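# Hang the ball-filled shallow basket on the stand's peg

## Task

Lift the shallow basket by its cord handle and hang it from the peg on the stand, with all of the balls still inside the basket at the end; if any ball is outside, the task is not done.

## Robot and tools

Robot: two arms, left_arm and right_arm, each with a parallel two-finger gripper. The gripper's fingers point along its own +z axis and close along its y axis. end_effector_position is the spot between the finger pads, roughly 1 cm back from the tips. Each arm also carries a wrist camera in a housing behind the gripper.

Frames: the scene frame has its origin at table height, midway between the nominal arm bases, +z up, +x out over the table, and left_arm on the +y side (this is not the image left). Actual bases: left_arm at (-0.033, +0.318, 0) m, right_arm at (-0.038, -0.373, 0) m, both nearly unrotated. Each arm reports its hand position (metres) and end_effector_quat_wxyz in its own base frame. Fixed cameras and the table use the scene frame. Motion offsets run along the axes of that arm's current Hand target, not along world axes. Reported poses may be a few centimetres off, more when the arm is stretched.

execute_actions(actions, cameras): actions is a list of actions; each action is a list of up to 15 rows, one per 1/30 s step, and a short action repeats its final row to fill 15 steps. Every row holds 14 numbers in [-1, 1]: left_arm dx, dy, dz, rx, ry, rz, opening, then right_arm the same seven. dx..rz are an offset from that arm's Hand target as it stood when the action began (every row counts from that same start, not from the row before); 1.0 equals 0.6 m or 180 degrees, and rx, ry, rz form one rotation vector. Repeating an offset in a new action moves further. opening is absolute: +1 fully open (0.094 m), -1 closed. Zeros in an arm's six pose numbers re-request its Hand target; zero for opening is a real half-open command, so resend the current opening to keep a gripper as it is. Images come back only when actions is empty or cameras names some (cam_high, cam_low, cam_left_wrist, cam_right_wrist, or "all").

move(target, speed, blend, opening_speed, grip_force, blocking, cameras): target is one 14-number row of the same layout, or a list of up to 15 such rows; every row is an offset from the Hand targets at the start of the move, not from the previous row. Each gripper travels in a straight line and takes the shorter turn. speed is top path speed in m/s (0.002 to 2.9, default 0.25; rotation up to twice that in rad/s), one value or one per target. blend in metres rounds corners between listed targets (0 means stop at each). opening_speed, 0.2 or more per second on the -1..+1 scale, closes or opens gradually; use it on anything fragile. grip_force is newtons per pad, 10 to 50, per arm or one value; it persists, and low values close slowly. blocking=false returns after about 0.5 s while the move continues. The whole move is capped at 10 s. Paths do not avoid obstacles or the other arm, and grippers lag and overshoot more at higher speed. The result adds a move: line such as done, off_target, moving, held or fault; limits=paced means a commanded pose was clipped, limits=held means steps were withheld.

wait(seconds 0 to 10): lets time pass with commands held. stop: brakes a running move. zoom_image(camera, region [x0, y0, x1, y1] pixels from top-left, at most 504 by 504): enlarges part of the newest image of that camera (all are 672x504). read_manual: only licence text. finished_scene(scene): ends the current scene with its integer number; the goal must hold with the robot not helping.

Results: Hand target is the last commanded pose after clipping; the next offsets start there. The gripper often rests a bit short of it because of friction and weight; that alone is not contact. Sending the missing distance as an offset closes the gap. Orientation commands are clipped to 40 degrees from the measured one each step. grip_measured reads opening on the -1..+1 scale, a little wide when empty and slightly narrower than a hard part when squeezing; grip_effort_nm is gripper motor effort (negative = closing) and is not pad force. Joint velocities may say within noise. Joint torques include the arm's weight and have offsets. A MOTOR HOT line appears near 75 °C; at 90 °C the arm folds and stops working, so avoid long holds of loads, stretched poses, or pushing against unreachable targets.

Avoid: collisions or presses between the two arms, grippers or wrist cameras (can fail immediately); closing one gripper on the other; fast hits on the stand, table or fixed items; dropping the basket or spilling balls; anything falling off the table; passing a gripper close to its own base (go around). An arm blocked by something keeps pushing until commanded back past its gripper. Loose objects may occasionally be nudged by outside pushes. Lift the basket smoothly and level so balls stay in, then set the cord over the peg gently and release.

Each tool is called after "Call:" as name([rows], argument=value, ...), one row to a line, values as JSON.

## Session

Call:
execute_actions(actions=[])

Scene clock: 0.00 s.
left_arm: end_effector_position=(+0.3724, -0.0071, +0.1504) grip_measured=+1.000 grip_effort_nm=n/a end_effector_quat_wxyz=(+0.698, +0.027, +0.716, +0.016) | right_arm: end_effector_position=(+0.3770, +0.0230, +0.1485) grip_measured=+1.000 grip_effort_nm=n/a end_effector_quat_wxyz=(+0.697, -0.043, +0.715, +0.045)
Joint positions: left_arm=[-0.029 1.528 0.182 1.32 -0.014 0.059 0.094] | right_arm=[-0.002 1.568 0.201 1.341 -0.127 0.003 0.094]
Joint velocities: within noise
Joint torques (N m): no reading
Heat: left arm: 42 °C; right arm: 35 °C.
Hand target: left_arm +0.3740, -0.0072, +0.1595; +0.708, +0.026, +0.706, +0.016 | right_arm +0.3783, +0.0230, +0.1552; +0.704, -0.043, +0.708, +0.045
Tool commands: left_gripper/opening=+1.0 right_gripper/opening=+1.0

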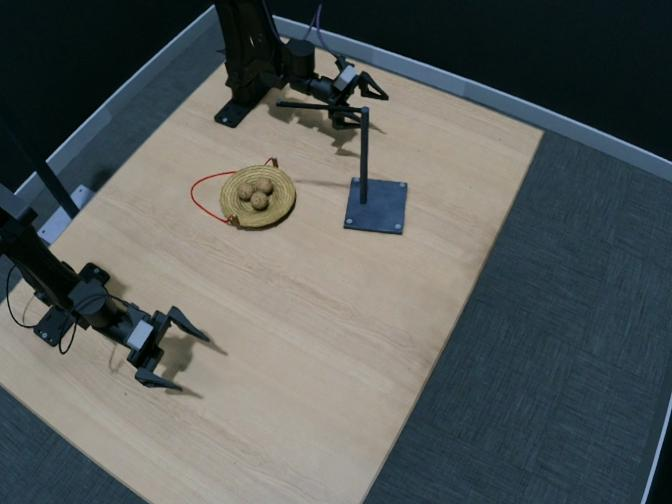

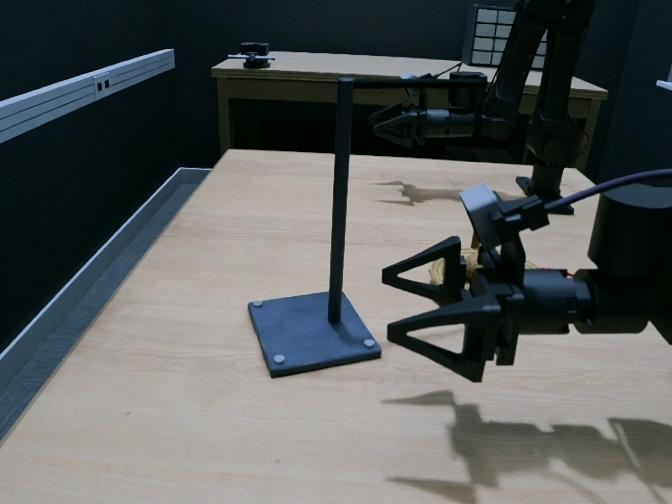

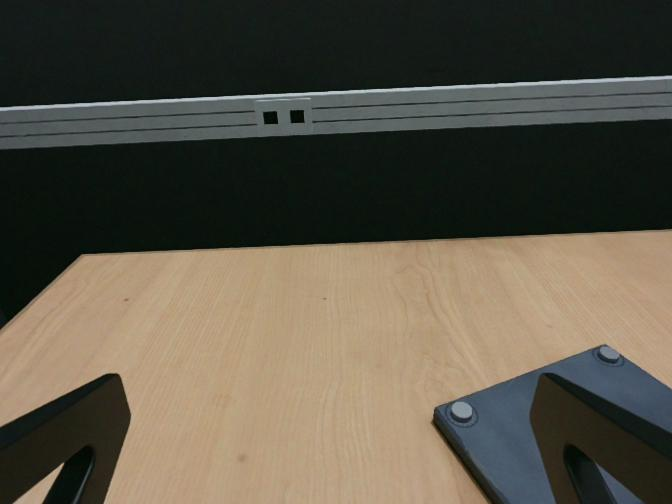

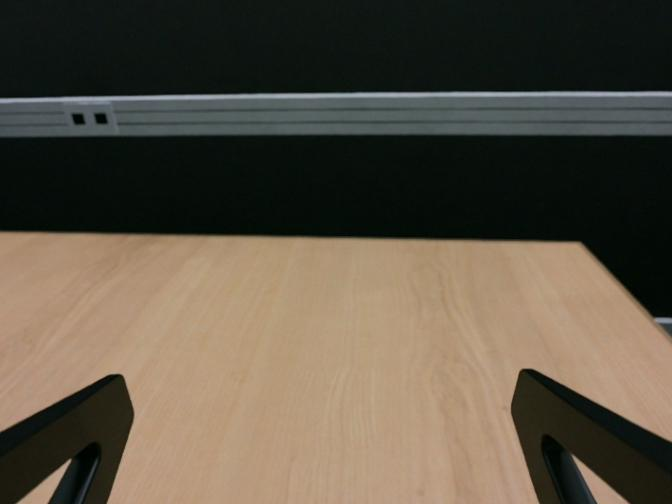

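Call:
move(target=[0,0,0,0,0,0,1,-0.325,0.333,-0.397,-0.242,0.185,-0.076,1], cameras=["all"])

Scene clock: 14.93 s.
left_arm: end_effector_position=(+0.3724, -0.0071, +0.1504) grip_measured=+1.000 grip_effort_nm=0.01 end_effector_quat_wxyz=(+0.698, +0.027, +0.716, +0.016) | right_arm: end_effector_position=(+0.1191, +0.1933, +0.3410) grip_measured=+1.000 grip_effort_nm=-0.01 end_effector_quat_wxyz=(+0.403, -0.395, +0.801, +0.199)
Joint positions: left_arm=[-0.029 1.528 0.182 1.32 -0.014 0.059 0.094] | right_arm=[1.184 0.851 1.373 -1.177 0.214 0.162 0.094]
Joint torques (N m): left_arm=[-0.02 -3.92 5.23 1.76 0.02 -0.02] | right_arm=[0.73 0.58 9.18 1.26 0.12 0.11]
Heat: left arm: 42 °C; right arm: 38 °C.
Hand target: left_arm +0.3740, -0.0072, +0.1595; +0.708, +0.026, +0.706, +0.016 | right_arm +0.1183, +0.1913, +0.3520; +0.412, -0.388, +0.798, +0.205
Off the commanded pose: left_arm 0.009 m, 2 deg | right_arm 0.011 m, 1 deg.
move: off_target (right_arm)

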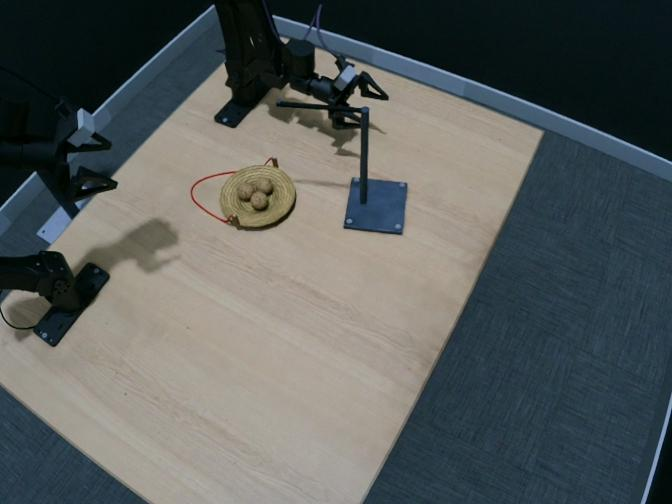

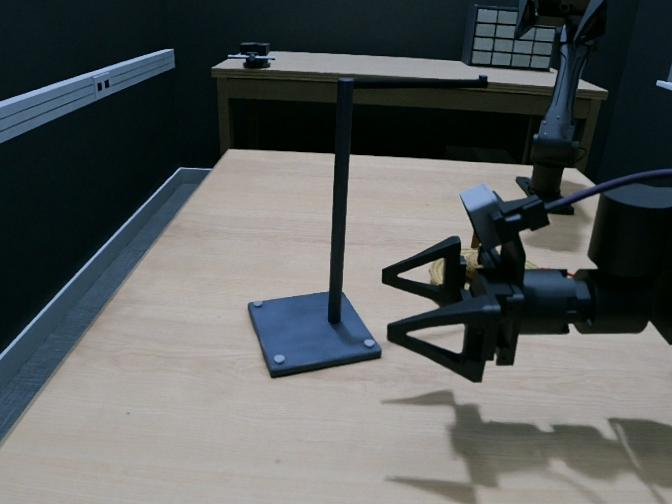

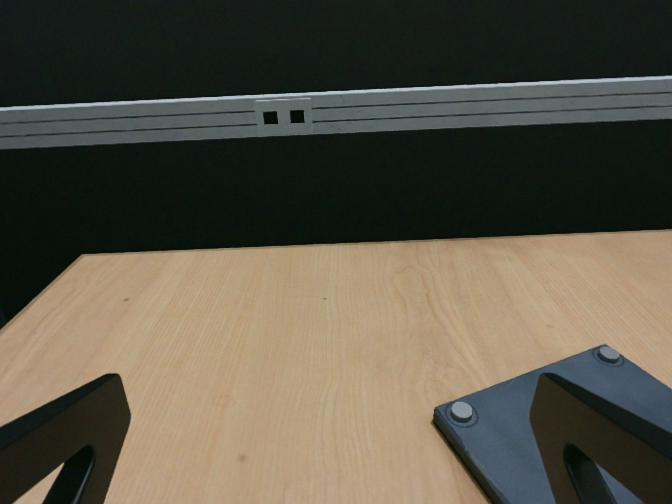

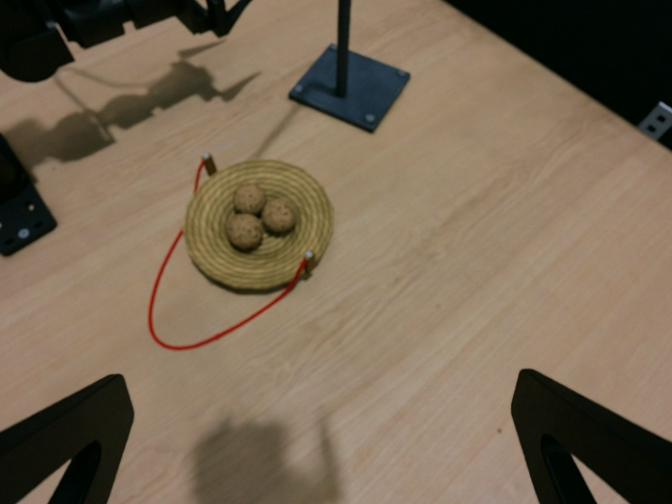

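Call:
move(target=[0,0,0,0,0,0,1,-0.05,0,0,0,-0.14,0,1], cameras=["cam_right_wrist"])

Scene clock: 28.43 s.
left_arm: end_effector_position=(+0.3724, -0.0071, +0.1504) grip_measured=+1.000 grip_effort_nm=0.01 end_effector_quat_wxyz=(+0.698, +0.027, +0.716, +0.016) | right_arm: end_effector_position=(+0.1286, +0.2053, +0.3732) grip_measured=+1.000 grip_effort_nm=-0.01 end_effector_quat_wxyz=(+0.567, -0.338, +0.696, +0.283)
Joint positions: left_arm=[-0.029 1.528 0.182 1.32 -0.014 0.059 0.094] | right_arm=[1.251 0.597 1.025 -0.638 0.33 0.08 0.094]
Joint torques (N m): left_arm=[0.01 -3.92 5.22 1.75 0.02 -0.02] | right_arm=[0.35 0.62 5.55 1.87 0.14 -0.1]
Heat: left arm: 42 °C; right arm: 38 °C.
Hand target: left_arm +0.3740, -0.0072, +0.1595; +0.708, +0.026, +0.706, +0.016 | right_arm +0.1290, +0.2048, +0.3764; +0.576, -0.334, +0.689, +0.285
Off the commanded pose: left_arm 0.009 m, 2 deg | right_arm 0.003 m, 1 deg.
move: done
Images, in order (width x height): cam_right_wrist 672x504.

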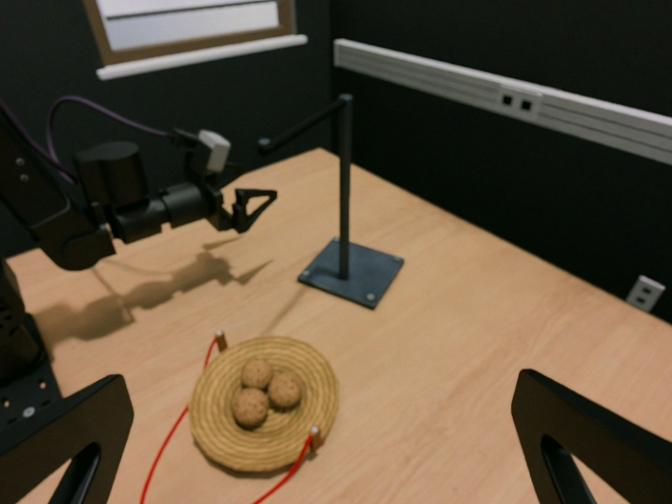

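Call:
move([
  [-0.05,-0.0167,-0.257,0.187,0.215,0.068,0.0,0,0,0,0,0,0,1],
  [0.03,-0.433,-0.517,0.351,0.289,0.203,0.0,0,0,0,0,0.11,0,1],
], blend=[0.03,0], cameras=["all"])

Scene clock: 49.60 s.
left_arm: end_effector_position=(+0.0564, -0.2481, +0.1121) grip_measured=+0.001 grip_effort_nm=-0.07 end_effector_quat_wxyz=(+0.173, +0.573, +0.793, -0.111) | right_arm: end_effector_position=(+0.1288, +0.2083, +0.3660) grip_measured=+1.000 grip_effort_nm=-0.01 end_effector_quat_wxyz=(+0.443, -0.388, +0.779, +0.215)
Joint positions: left_arm=[-1.411 1.114 0.819 -0.87 -0.085 -0.143 0.047] | right_arm=[1.177 0.875 1.4 -1.081 0.224 0.127 0.094]
Joint torques (N m): left_arm=[-0.5 -1.8 9.5 1.03 -0.22 -0.07] | right_arm=[-0.54 0.08 8.83 1.32 0.02 0.1]
Heat: left arm: 43 °C; right arm: 40 °C.
Hand target: left_arm +0.0602, -0.2610, +0.1254; +0.196, +0.567, +0.791, -0.125 | right_arm +0.1290, +0.2048, +0.3764; +0.449, -0.378, +0.778, +0.223
Off the commanded pose: left_arm 0.019 m, 3 deg | right_arm 0.011 m, 2 deg.
move: off_target (left_arm, right_arm)

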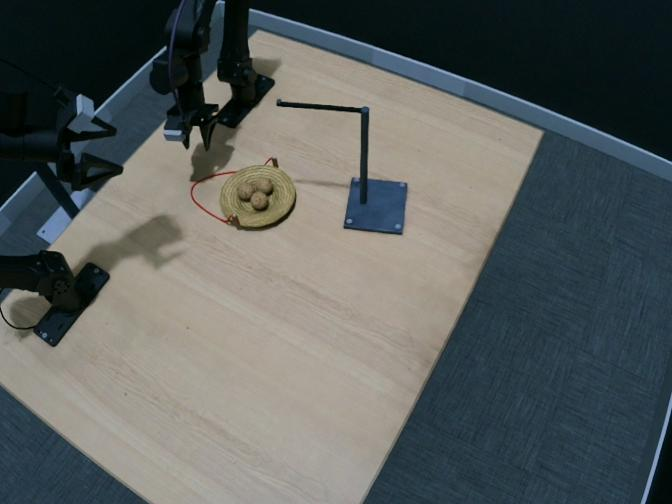

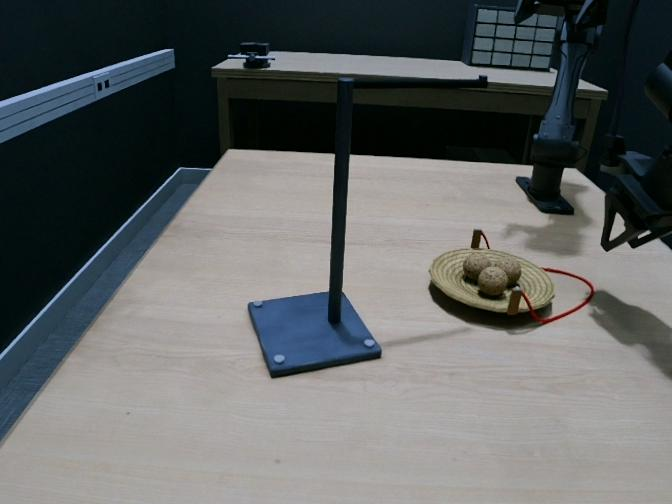

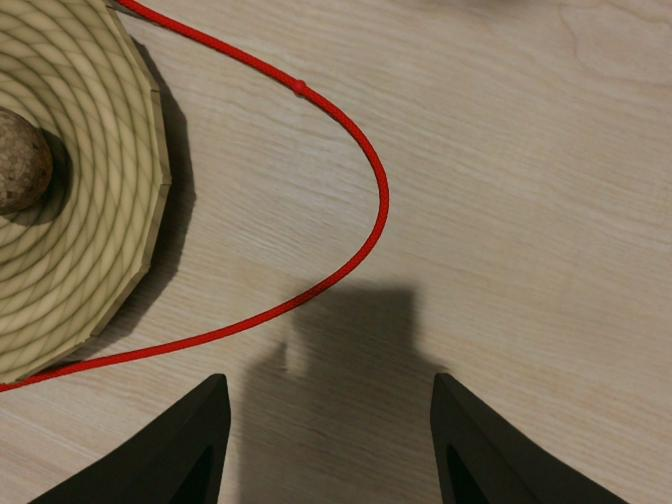

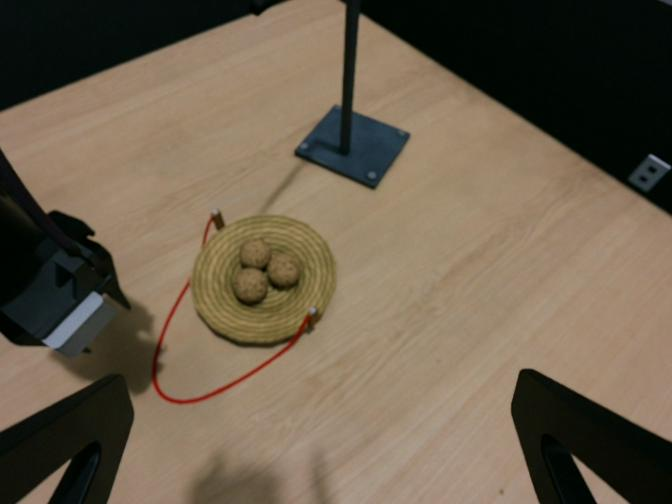

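Call:
move(target=[0.009,-0.025,0.125,0,0,0,0.0,0,0,0,0,0,0,1], speed=0.12, cameras=["cam_left_wrist"])

Scene clock: 62.77 s.
left_arm: end_effector_position=(+0.0550, -0.2879, +0.0548) grip_measured=+0.001 grip_effort_nm=-0.07 end_effector_quat_wxyz=(+0.184, +0.570, +0.791, -0.123) | right_arm: end_effector_position=(+0.1288, +0.2083, +0.3659) grip_measured=+1.000 grip_effort_nm=-0.01 end_effector_quat_wxyz=(+0.443, -0.389, +0.779, +0.215)
Joint positions: left_arm=[-1.447 1.312 0.696 -0.518 -0.1 -0.176 0.047] | right_arm=[1.177 0.875 1.4 -1.082 0.224 0.127 0.094]
Joint torques (N m): left_arm=[-0.57 -2.73 6.11 1.09 -0.23 -0.07] | right_arm=[-0.65 0.13 8.9 1.37 0 0.1]
Heat: left arm: 44 °C; right arm: 40 °C.
Hand target: left_arm +0.0571, -0.2928, +0.0557; +0.196, +0.566, +0.791, -0.125 | right_arm +0.1290, +0.2048, +0.3764; +0.449, -0.378, +0.778, +0.223
Off the commanded pose: left_arm 0.005 m, 1 deg | right_arm 0.011 m, 2 deg.
move: off_target (right_arm)
Images, in order (width x height): cam_left_wrist 672x504.

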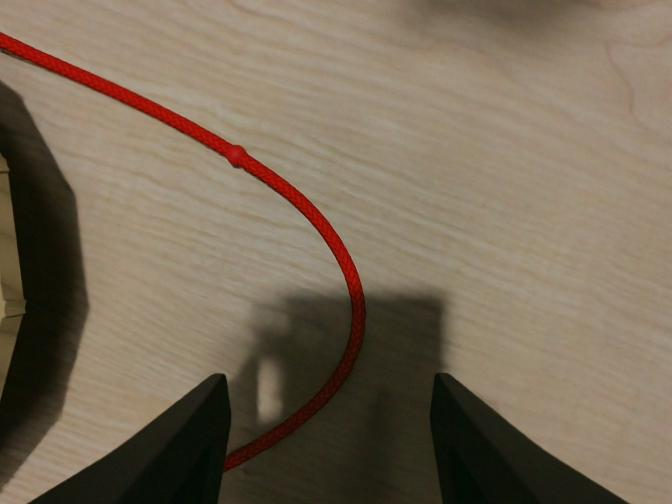

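Call:
move(target=[0.029,-0.002,0.0655,0,0,0,0.0,0,0,0,0,0,0,1], speed=0.06, cameras=["cam_left_wrist","cam_low"])

Scene clock: 66.90 s.
left_arm: end_effector_position=(+0.0573, -0.3047, +0.0263) grip_measured=+0.001 grip_effort_nm=-0.06 end_effector_quat_wxyz=(+0.206, +0.563, +0.787, -0.146) | right_arm: end_effector_position=(+0.1288, +0.2083, +0.3659) grip_measured=+1.000 grip_effort_nm=-0.01 end_effector_quat_wxyz=(+0.443, -0.389, +0.779, +0.215)
Joint positions: left_arm=[-1.447 1.402 0.604 -0.271 -0.101 -0.178 0.047] | right_arm=[1.177 0.875 1.4 -1.082 0.224 0.127 0.094]
Joint torques (N m): left_arm=[-0.42 -1.89 4.22 0.91 -0.22 -0.03] | right_arm=[-0.76 0.1 9.07 1.3 0.05 0.11]
Heat: left arm: 43 °C; right arm: 40 °C.
Hand target: left_arm +0.0577, -0.2951, +0.0128; +0.196, +0.566, +0.790, -0.125 | right_arm +0.1290, +0.2048, +0.3764; +0.449, -0.378, +0.778, +0.223
Off the commanded pose: left_arm 0.017 m, 3 deg | right_arm 0.011 m, 2 deg.
move: off_target (left_arm, right_arm)
Images, in order (width x height): cam_low 672x504, cam_left_wrist 672x504.

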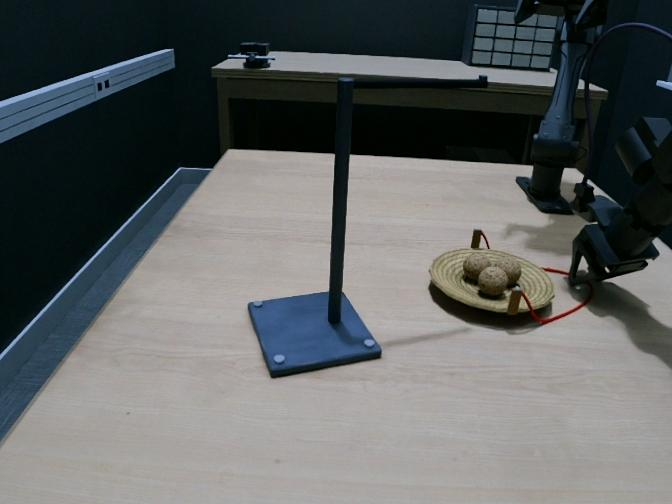

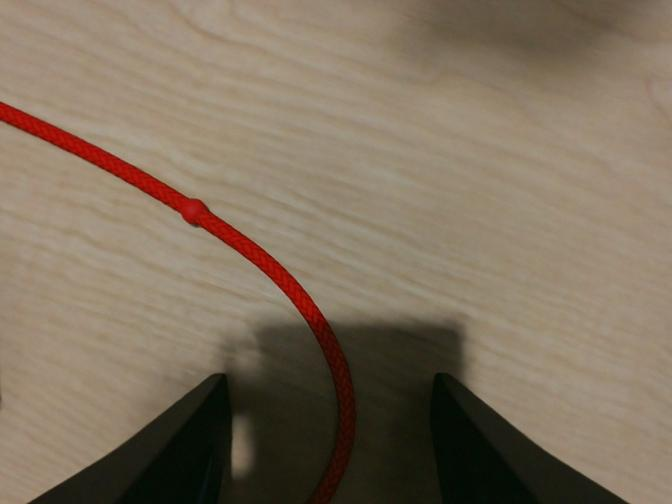

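Call:
move(target=[0.023,0.005,0.0137,0,0,0,0.0,0,0,0,0,0,0,1], speed=0.06, cameras=["cam_left_wrist","cam_low"])

Scene clock: 70.27 s.
left_arm: end_effector_position=(+0.0603, -0.3109, +0.0255) grip_measured=+0.001 grip_effort_nm=-0.06 end_effector_quat_wxyz=(+0.231, +0.556, +0.782, -0.165) | right_arm: end_effector_position=(+0.1288, +0.2083, +0.3659) grip_measured=+1.000 grip_effort_nm=-0.01 end_effector_quat_wxyz=(+0.443, -0.389, +0.779, +0.215)
Joint positions: left_arm=[-1.447 1.397 0.556 -0.165 -0.113 -0.178 0.047] | right_arm=[1.177 0.875 1.4 -1.082 0.224 0.127 0.094]
Joint torques (N m): left_arm=[0.2 -1.52 2.91 0.58 -0.06 0.03] | right_arm=[-0.65 0.12 9.01 1.32 0.03 0.11]
Heat: left arm: 43 °C; right arm: 40 °C.
Hand target: left_arm +0.0580, -0.2859, -0.0006; +0.196, +0.566, +0.790, -0.126 | right_arm +0.1290, +0.2048, +0.3764; +0.449, -0.378, +0.778, +0.223
Off the commanded pose: left_arm 0.036 m, 6 deg | right_arm 0.011 m, 2 deg.
move: off_target (left_arm, right_arm)
Images, in order (width x height): cam_low 672x504, cam_left_wrist 672x504.

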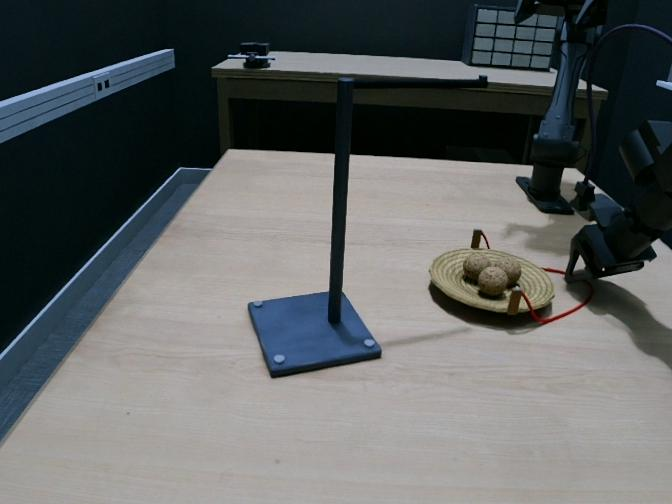

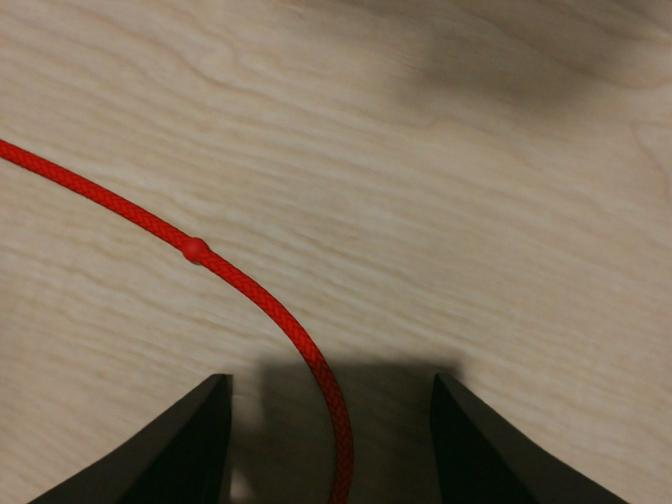

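Call:
move([
  [-0.033,-0.005,-0.031,0,0,0,0.0,0,0,0,0,0,0,1],
  [-0.033,-0.005,-0.031,0,0,0,-1,0,0,0,0,0,0,1],
], speed=0.06, cameras=["cam_left_wrist","cam_right_wrist"])

Scene clock: 74.43 s.
left_arm: end_effector_position=(+0.0579, -0.3018, +0.0263) grip_measured=-0.984 grip_effort_nm=-0.86 end_effector_quat_wxyz=(+0.205, +0.563, +0.788, -0.140) | right_arm: end_effector_position=(+0.1288, +0.2083, +0.3659) grip_measured=+1.000 grip_effort_nm=-0.01 end_effector_quat_wxyz=(+0.443, -0.389, +0.779, +0.215)
Joint positions: left_arm=[-1.448 1.397 0.605 -0.287 -0.109 -0.18 0.001] | right_arm=[1.177 0.875 1.4 -1.082 0.224 0.127 0.094]
Joint torques (N m): left_arm=[-0.29 -3.38 6.93 0.48 -0.14 -0.01] | right_arm=[-0.81 0.16 8.92 1.33 0.01 0.12]
Heat: left arm: 43 °C; right arm: 40 °C.
Hand target: left_arm +0.0577, -0.2957, +0.0247; +0.196, +0.566, +0.791, -0.125 | right_arm +0.1290, +0.2048, +0.3764; +0.449, -0.378, +0.778, +0.223
Off the commanded pose: left_arm 0.006 m, 2 deg | right_arm 0.011 m, 2 deg.
move: off_target (right_arm)
Images, in order (width x height): cam_left_wrist 672x504, cam_right_wrist 672x504.

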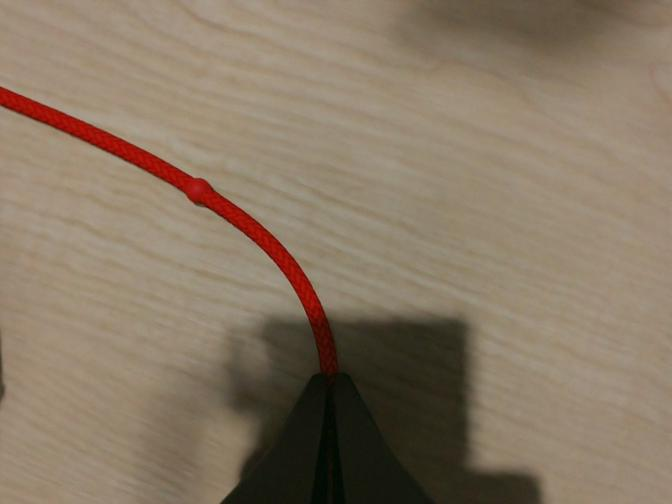

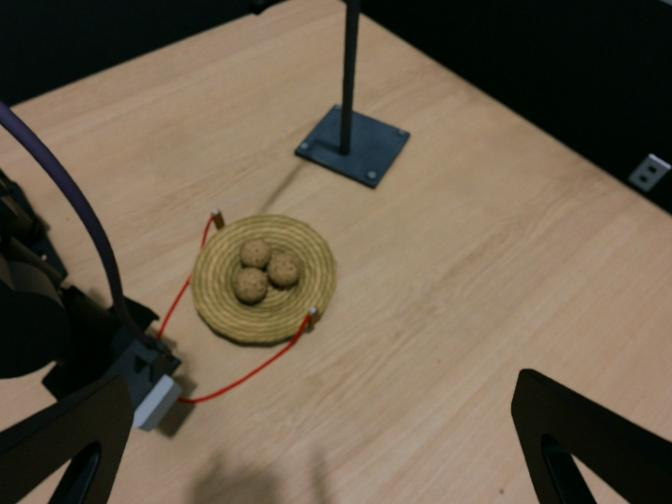

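Call:
move([
  [0,0,0,0,0,0,0,0,0,0,0,0,0,1],
  [0.018,0.0085,-0.013,0,0,0,0,0,0,0,0,0,0,1],
  [0.018,0.0085,-0.013,0,0,0,-1,0,0,0,0,0,0,1],
], speed=0.06, cameras=["cam_left_wrist"])

Scene clock: 82.00 s.
left_arm: end_effector_position=(+0.0570, -0.2875, +0.0265) grip_measured=-0.984 grip_effort_nm=-0.87 end_effector_quat_wxyz=(+0.198, +0.566, +0.790, -0.130) | right_arm: end_effector_position=(+0.1288, +0.2083, +0.3659) grip_measured=+1.000 grip_effort_nm=-0.01 end_effector_quat_wxyz=(+0.443, -0.389, +0.779, +0.215)
Joint positions: left_arm=[-1.447 1.351 0.585 -0.339 -0.112 -0.178 0.001] | right_arm=[1.177 0.875 1.4 -1.082 0.224 0.127 0.094]
Joint torques (N m): left_arm=[0.5 -4.56 5.18 0.7 -0.07 0.05] | right_arm=[-0.75 0.12 9.02 1.37 0.02 0.15]
Heat: left arm: 43 °C; right arm: 40 °C.
Hand target: left_arm +0.0581, -0.2817, +0.0270; +0.196, +0.566, +0.791, -0.125 | right_arm +0.1290, +0.2048, +0.3764; +0.449, -0.378, +0.778, +0.223
Off the commanded pose: left_arm 0.006 m, 1 deg | right_arm 0.011 m, 2 deg.
move: off_target (right_arm)
Images, in order (width x height): cam_left_wrist 672x504.

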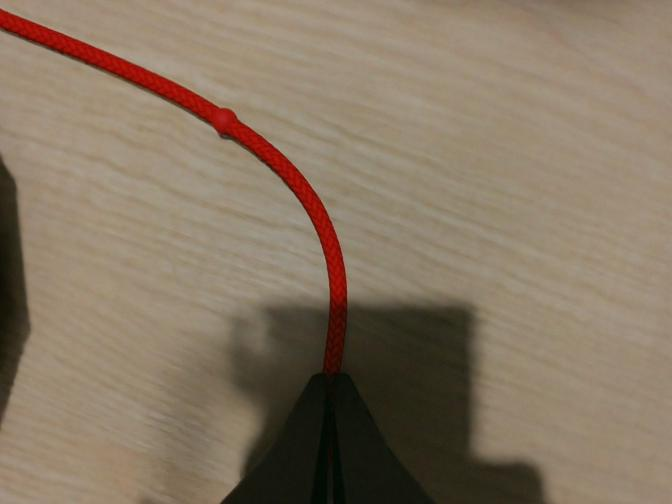

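Call:
move([
  [-0.035,0.039,-0.093,0,0,0,-1,0,0,0,0,0,0,1],
  [-0.06,0.13,-0.162,0,0,0,-1,0,0,0,0,0,0,1],
  [-0.077,0.252,-0.1875,0,0,0,-1,0,0,0,0,0,0,1],
], blend=[0.02,0.02,0], speed=0.08, cameras=["all"])

Scene clock: 91.30 s.
left_arm: end_effector_position=(+0.1920, -0.2187, +0.1419) grip_measured=-0.984 grip_effort_nm=-0.87 end_effector_quat_wxyz=(+0.187, +0.564, +0.796, -0.117) | right_arm: end_effector_position=(+0.1288, +0.2083, +0.3659) grip_measured=+1.000 grip_effort_nm=-0.01 end_effector_quat_wxyz=(+0.443, -0.389, +0.779, +0.215)
Joint positions: left_arm=[-0.741 1.259 1.017 -0.921 0.183 0.454 0.001] | right_arm=[1.177 0.875 1.4 -1.082 0.224 0.127 0.094]
Joint torques (N m): left_arm=[0.36 -2.65 9.5 0.73 0.32 0.06] | right_arm=[-0.62 0.03 9.1 1.29 0.03 0.1]
Heat: left arm: 43 °C; right arm: 40 °C.
Hand target: left_arm +0.1951, -0.2240, +0.1518; +0.196, +0.566, +0.791, -0.126 | right_arm +0.1290, +0.2048, +0.3764; +0.449, -0.378, +0.778, +0.223
Off the commanded pose: left_arm 0.012 m, 2 deg | right_arm 0.011 m, 2 deg.
move: off_target (left_arm, right_arm)

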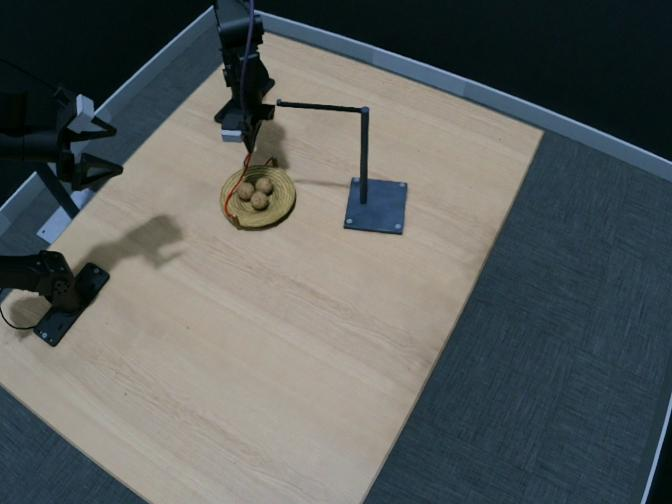

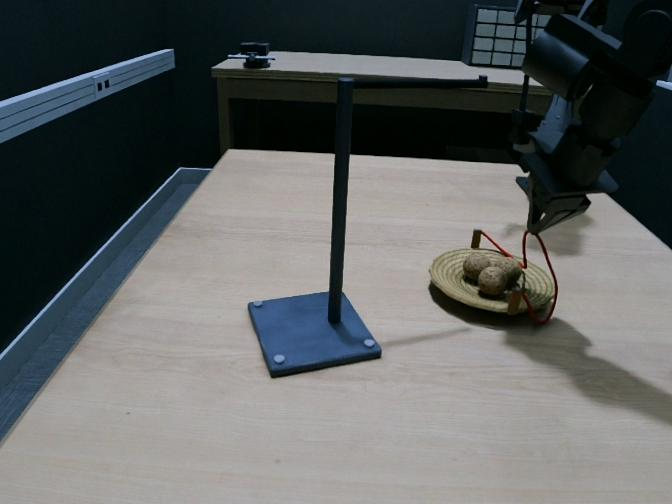

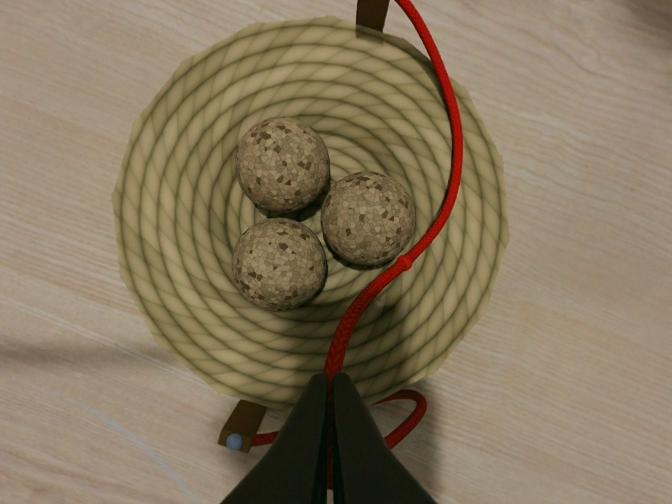

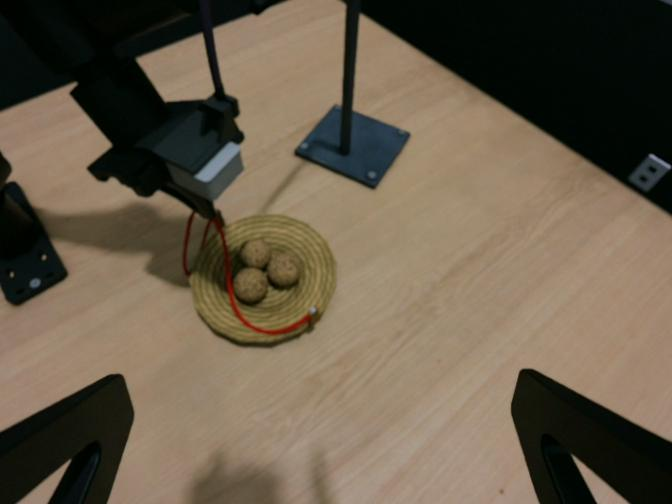

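Call:
move([
  [-0.083,0.025,0.019,0,0,0,-1,0,0,0,0,0,0,1],
  [-0.103,0.025,-0.027,0,0,0,-1,0,0,0,0,0,0,1],
], speed=0.07, cameras=["cam_left_wrist","cam_low","cam_right_wrist"])

Scene clock: 98.70 s.
left_arm: end_effector_position=(+0.2222, -0.2602, +0.1867) grip_measured=-0.984 grip_effort_nm=-0.87 end_effector_quat_wxyz=(+0.189, +0.566, +0.793, -0.123) | right_arm: end_effector_position=(+0.1288, +0.2083, +0.3659) grip_measured=+1.000 grip_effort_nm=-0.01 end_effector_quat_wxyz=(+0.443, -0.389, +0.779, +0.215)
Joint positions: left_arm=[-0.771 1.457 1.344 -1.04 0.183 0.43 0.001] | right_arm=[1.177 0.875 1.4 -1.082 0.224 0.127 0.094]
Joint torques (N m): left_arm=[-0.5 -4.08 9.2 0.74 0.13 -0.05] | right_arm=[-0.79 0.2 8.9 1.34 0.02 0.09]
Heat: left arm: 43 °C; right arm: 40 °C.
Hand target: left_arm +0.2239, -0.2646, +0.1946; +0.196, +0.566, +0.791, -0.125 | right_arm +0.1290, +0.2048, +0.3764; +0.449, -0.378, +0.778, +0.223
Off the commanded pose: left_arm 0.009 m, 1 deg | right_arm 0.011 m, 2 deg.
move: off_target (right_arm)
Images, in order (width x height): cam_low 672x504, cam_left_wrist 672x504, cam_right_wrist 672x504.

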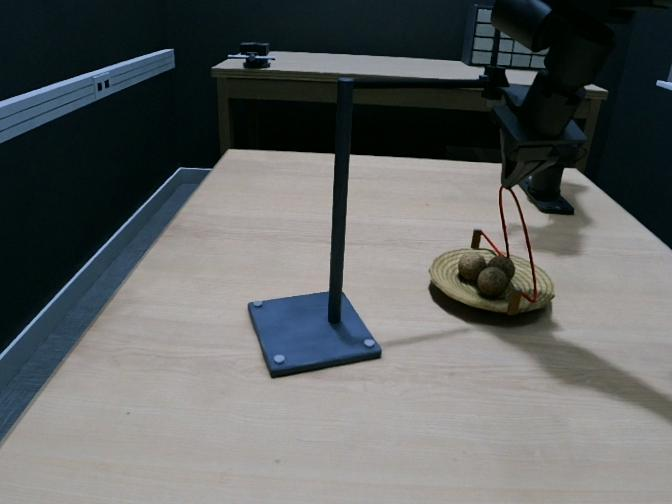

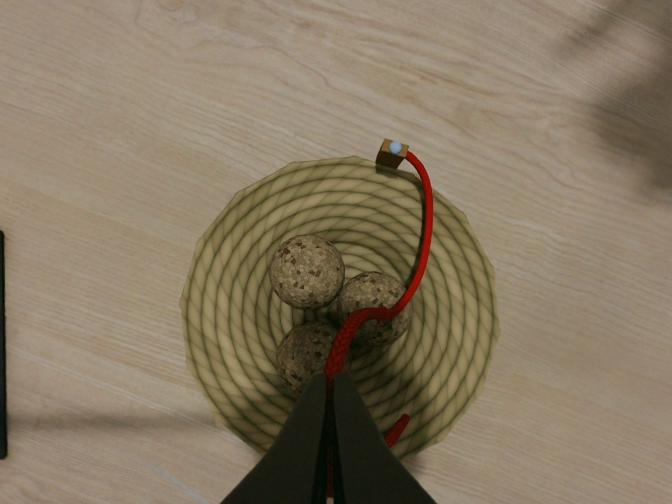

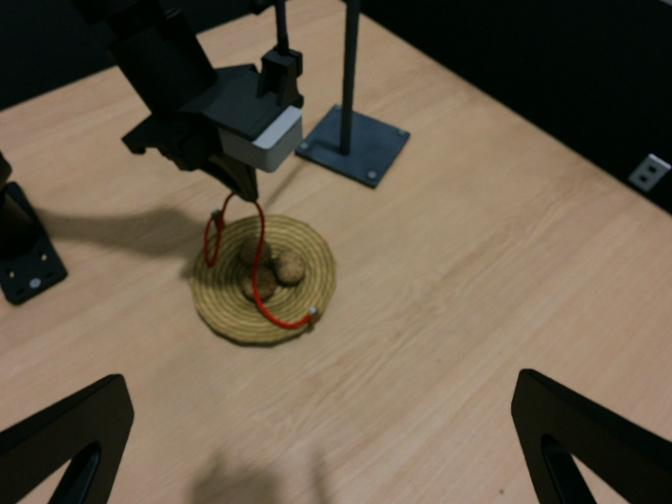

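Call:
move(target=[-0.0335,0.002,-0.076,0,0,0,-1,0,0,0,0,0,0,1], speed=0.05, cameras=["cam_left_wrist","cam_low","cam_right_wrist"])

Scene clock: 104.13 s.
left_arm: end_effector_position=(+0.2210, -0.2591, +0.2378) grip_measured=-0.984 grip_effort_nm=-0.87 end_effector_quat_wxyz=(+0.190, +0.566, +0.793, -0.123) | right_arm: end_effector_position=(+0.1288, +0.2083, +0.3659) grip_measured=+1.000 grip_effort_nm=-0.01 end_effector_quat_wxyz=(+0.443, -0.389, +0.779, +0.215)
Joint positions: left_arm=[-0.771 1.492 1.583 -1.24 0.183 0.43 0.001] | right_arm=[1.177 0.875 1.4 -1.082 0.224 0.127 0.094]
Joint torques (N m): left_arm=[-0.09 -3.86 8.94 0.74 0.15 0] | right_arm=[-0.8 0.16 9.01 1.33 0.04 0.07]
Heat: left arm: 44 °C; right arm: 40 °C.
Hand target: left_arm +0.2230, -0.2620, +0.2443; +0.196, +0.566, +0.791, -0.125 | right_arm +0.1290, +0.2048, +0.3764; +0.449, -0.378, +0.778, +0.223
Off the commanded pose: left_arm 0.007 m, 1 deg | right_arm 0.011 m, 2 deg.
move: off_target (right_arm)
Images, in order (width x height): cam_low 672x504, cam_left_wrist 672x504, cam_right_wrist 672x504.

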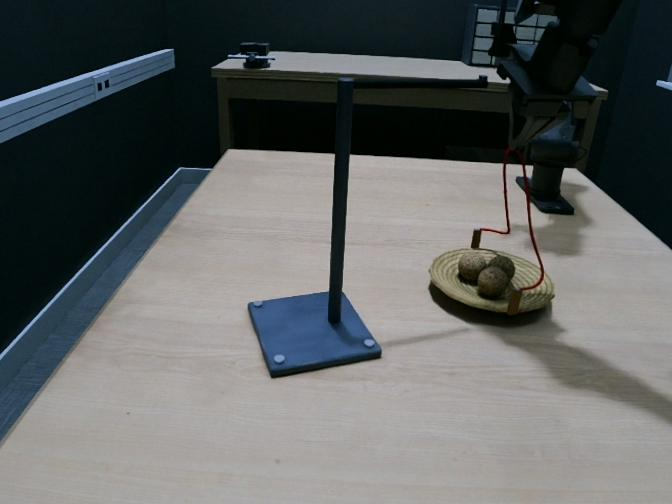

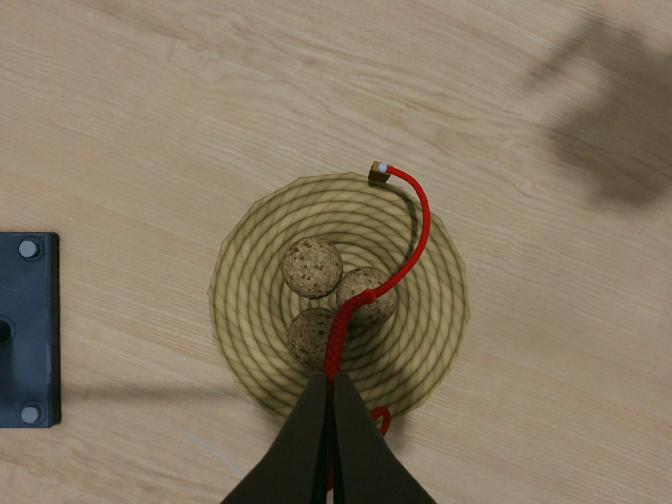

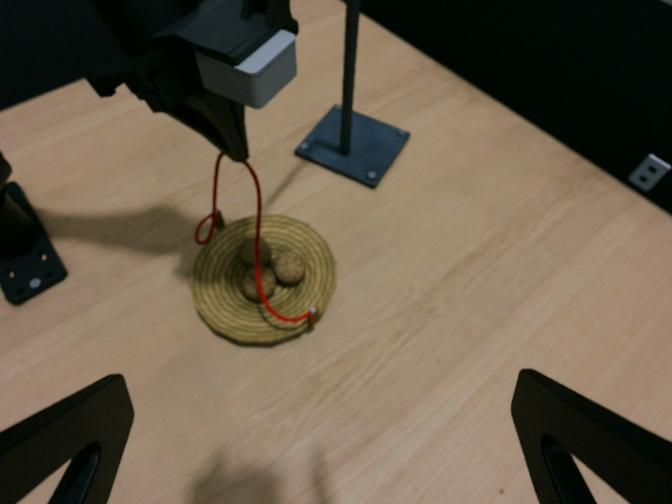

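Call:
move(target=[-0.0201,0.001,-0.0457,0,0,0,-1,0,0,0,0,0,0,1], speed=0.04, cameras=["cam_left_wrist","cam_low","cam_right_wrist"])

Scene clock: 107.13 s.
left_arm: end_effector_position=(+0.2208, -0.2589, +0.2673) grip_measured=-0.984 grip_effort_nm=-0.87 end_effector_quat_wxyz=(+0.189, +0.566, +0.793, -0.123) | right_arm: end_effector_position=(+0.1288, +0.2083, +0.3659) grip_measured=+1.000 grip_effort_nm=-0.01 end_effector_quat_wxyz=(+0.443, -0.389, +0.779, +0.215)
Joint positions: left_arm=[-0.771 1.539 1.754 -1.367 0.183 0.43 0.001] | right_arm=[1.177 0.875 1.4 -1.082 0.224 0.127 0.094]
Joint torques (N m): left_arm=[0.14 -4.19 8.58 0.72 0.16 0.02] | right_arm=[-0.68 0.03 9.09 1.3 0.05 0.15]
Heat: left arm: 44 °C; right arm: 40 °C.
Hand target: left_arm +0.2224, -0.2605, +0.2742; +0.196, +0.566, +0.791, -0.125 | right_arm +0.1290, +0.2048, +0.3764; +0.449, -0.378, +0.778, +0.223
Off the commanded pose: left_arm 0.007 m, 1 deg | right_arm 0.011 m, 2 deg.
move: off_target (right_arm)
Images, in order (width x height): cam_low 672x504, cam_left_wrist 672x504, cam_right_wrist 672x504.

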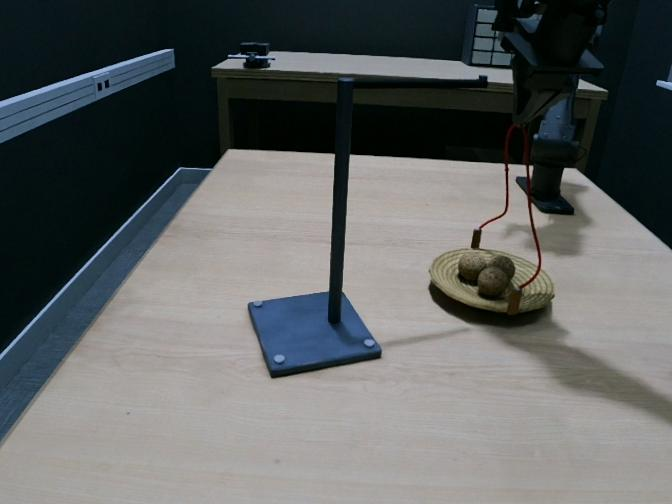

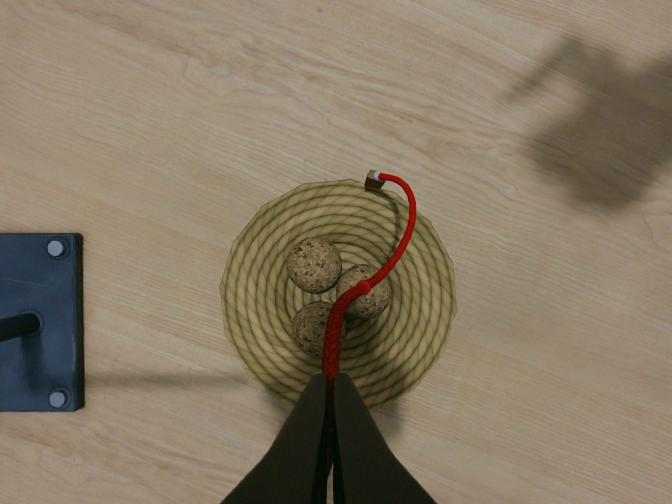

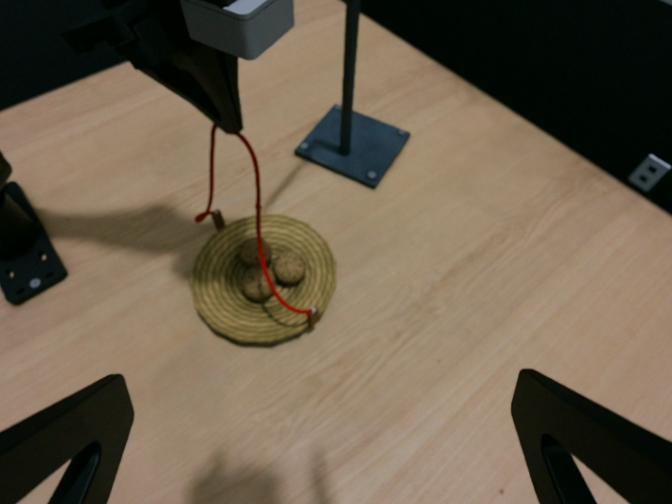

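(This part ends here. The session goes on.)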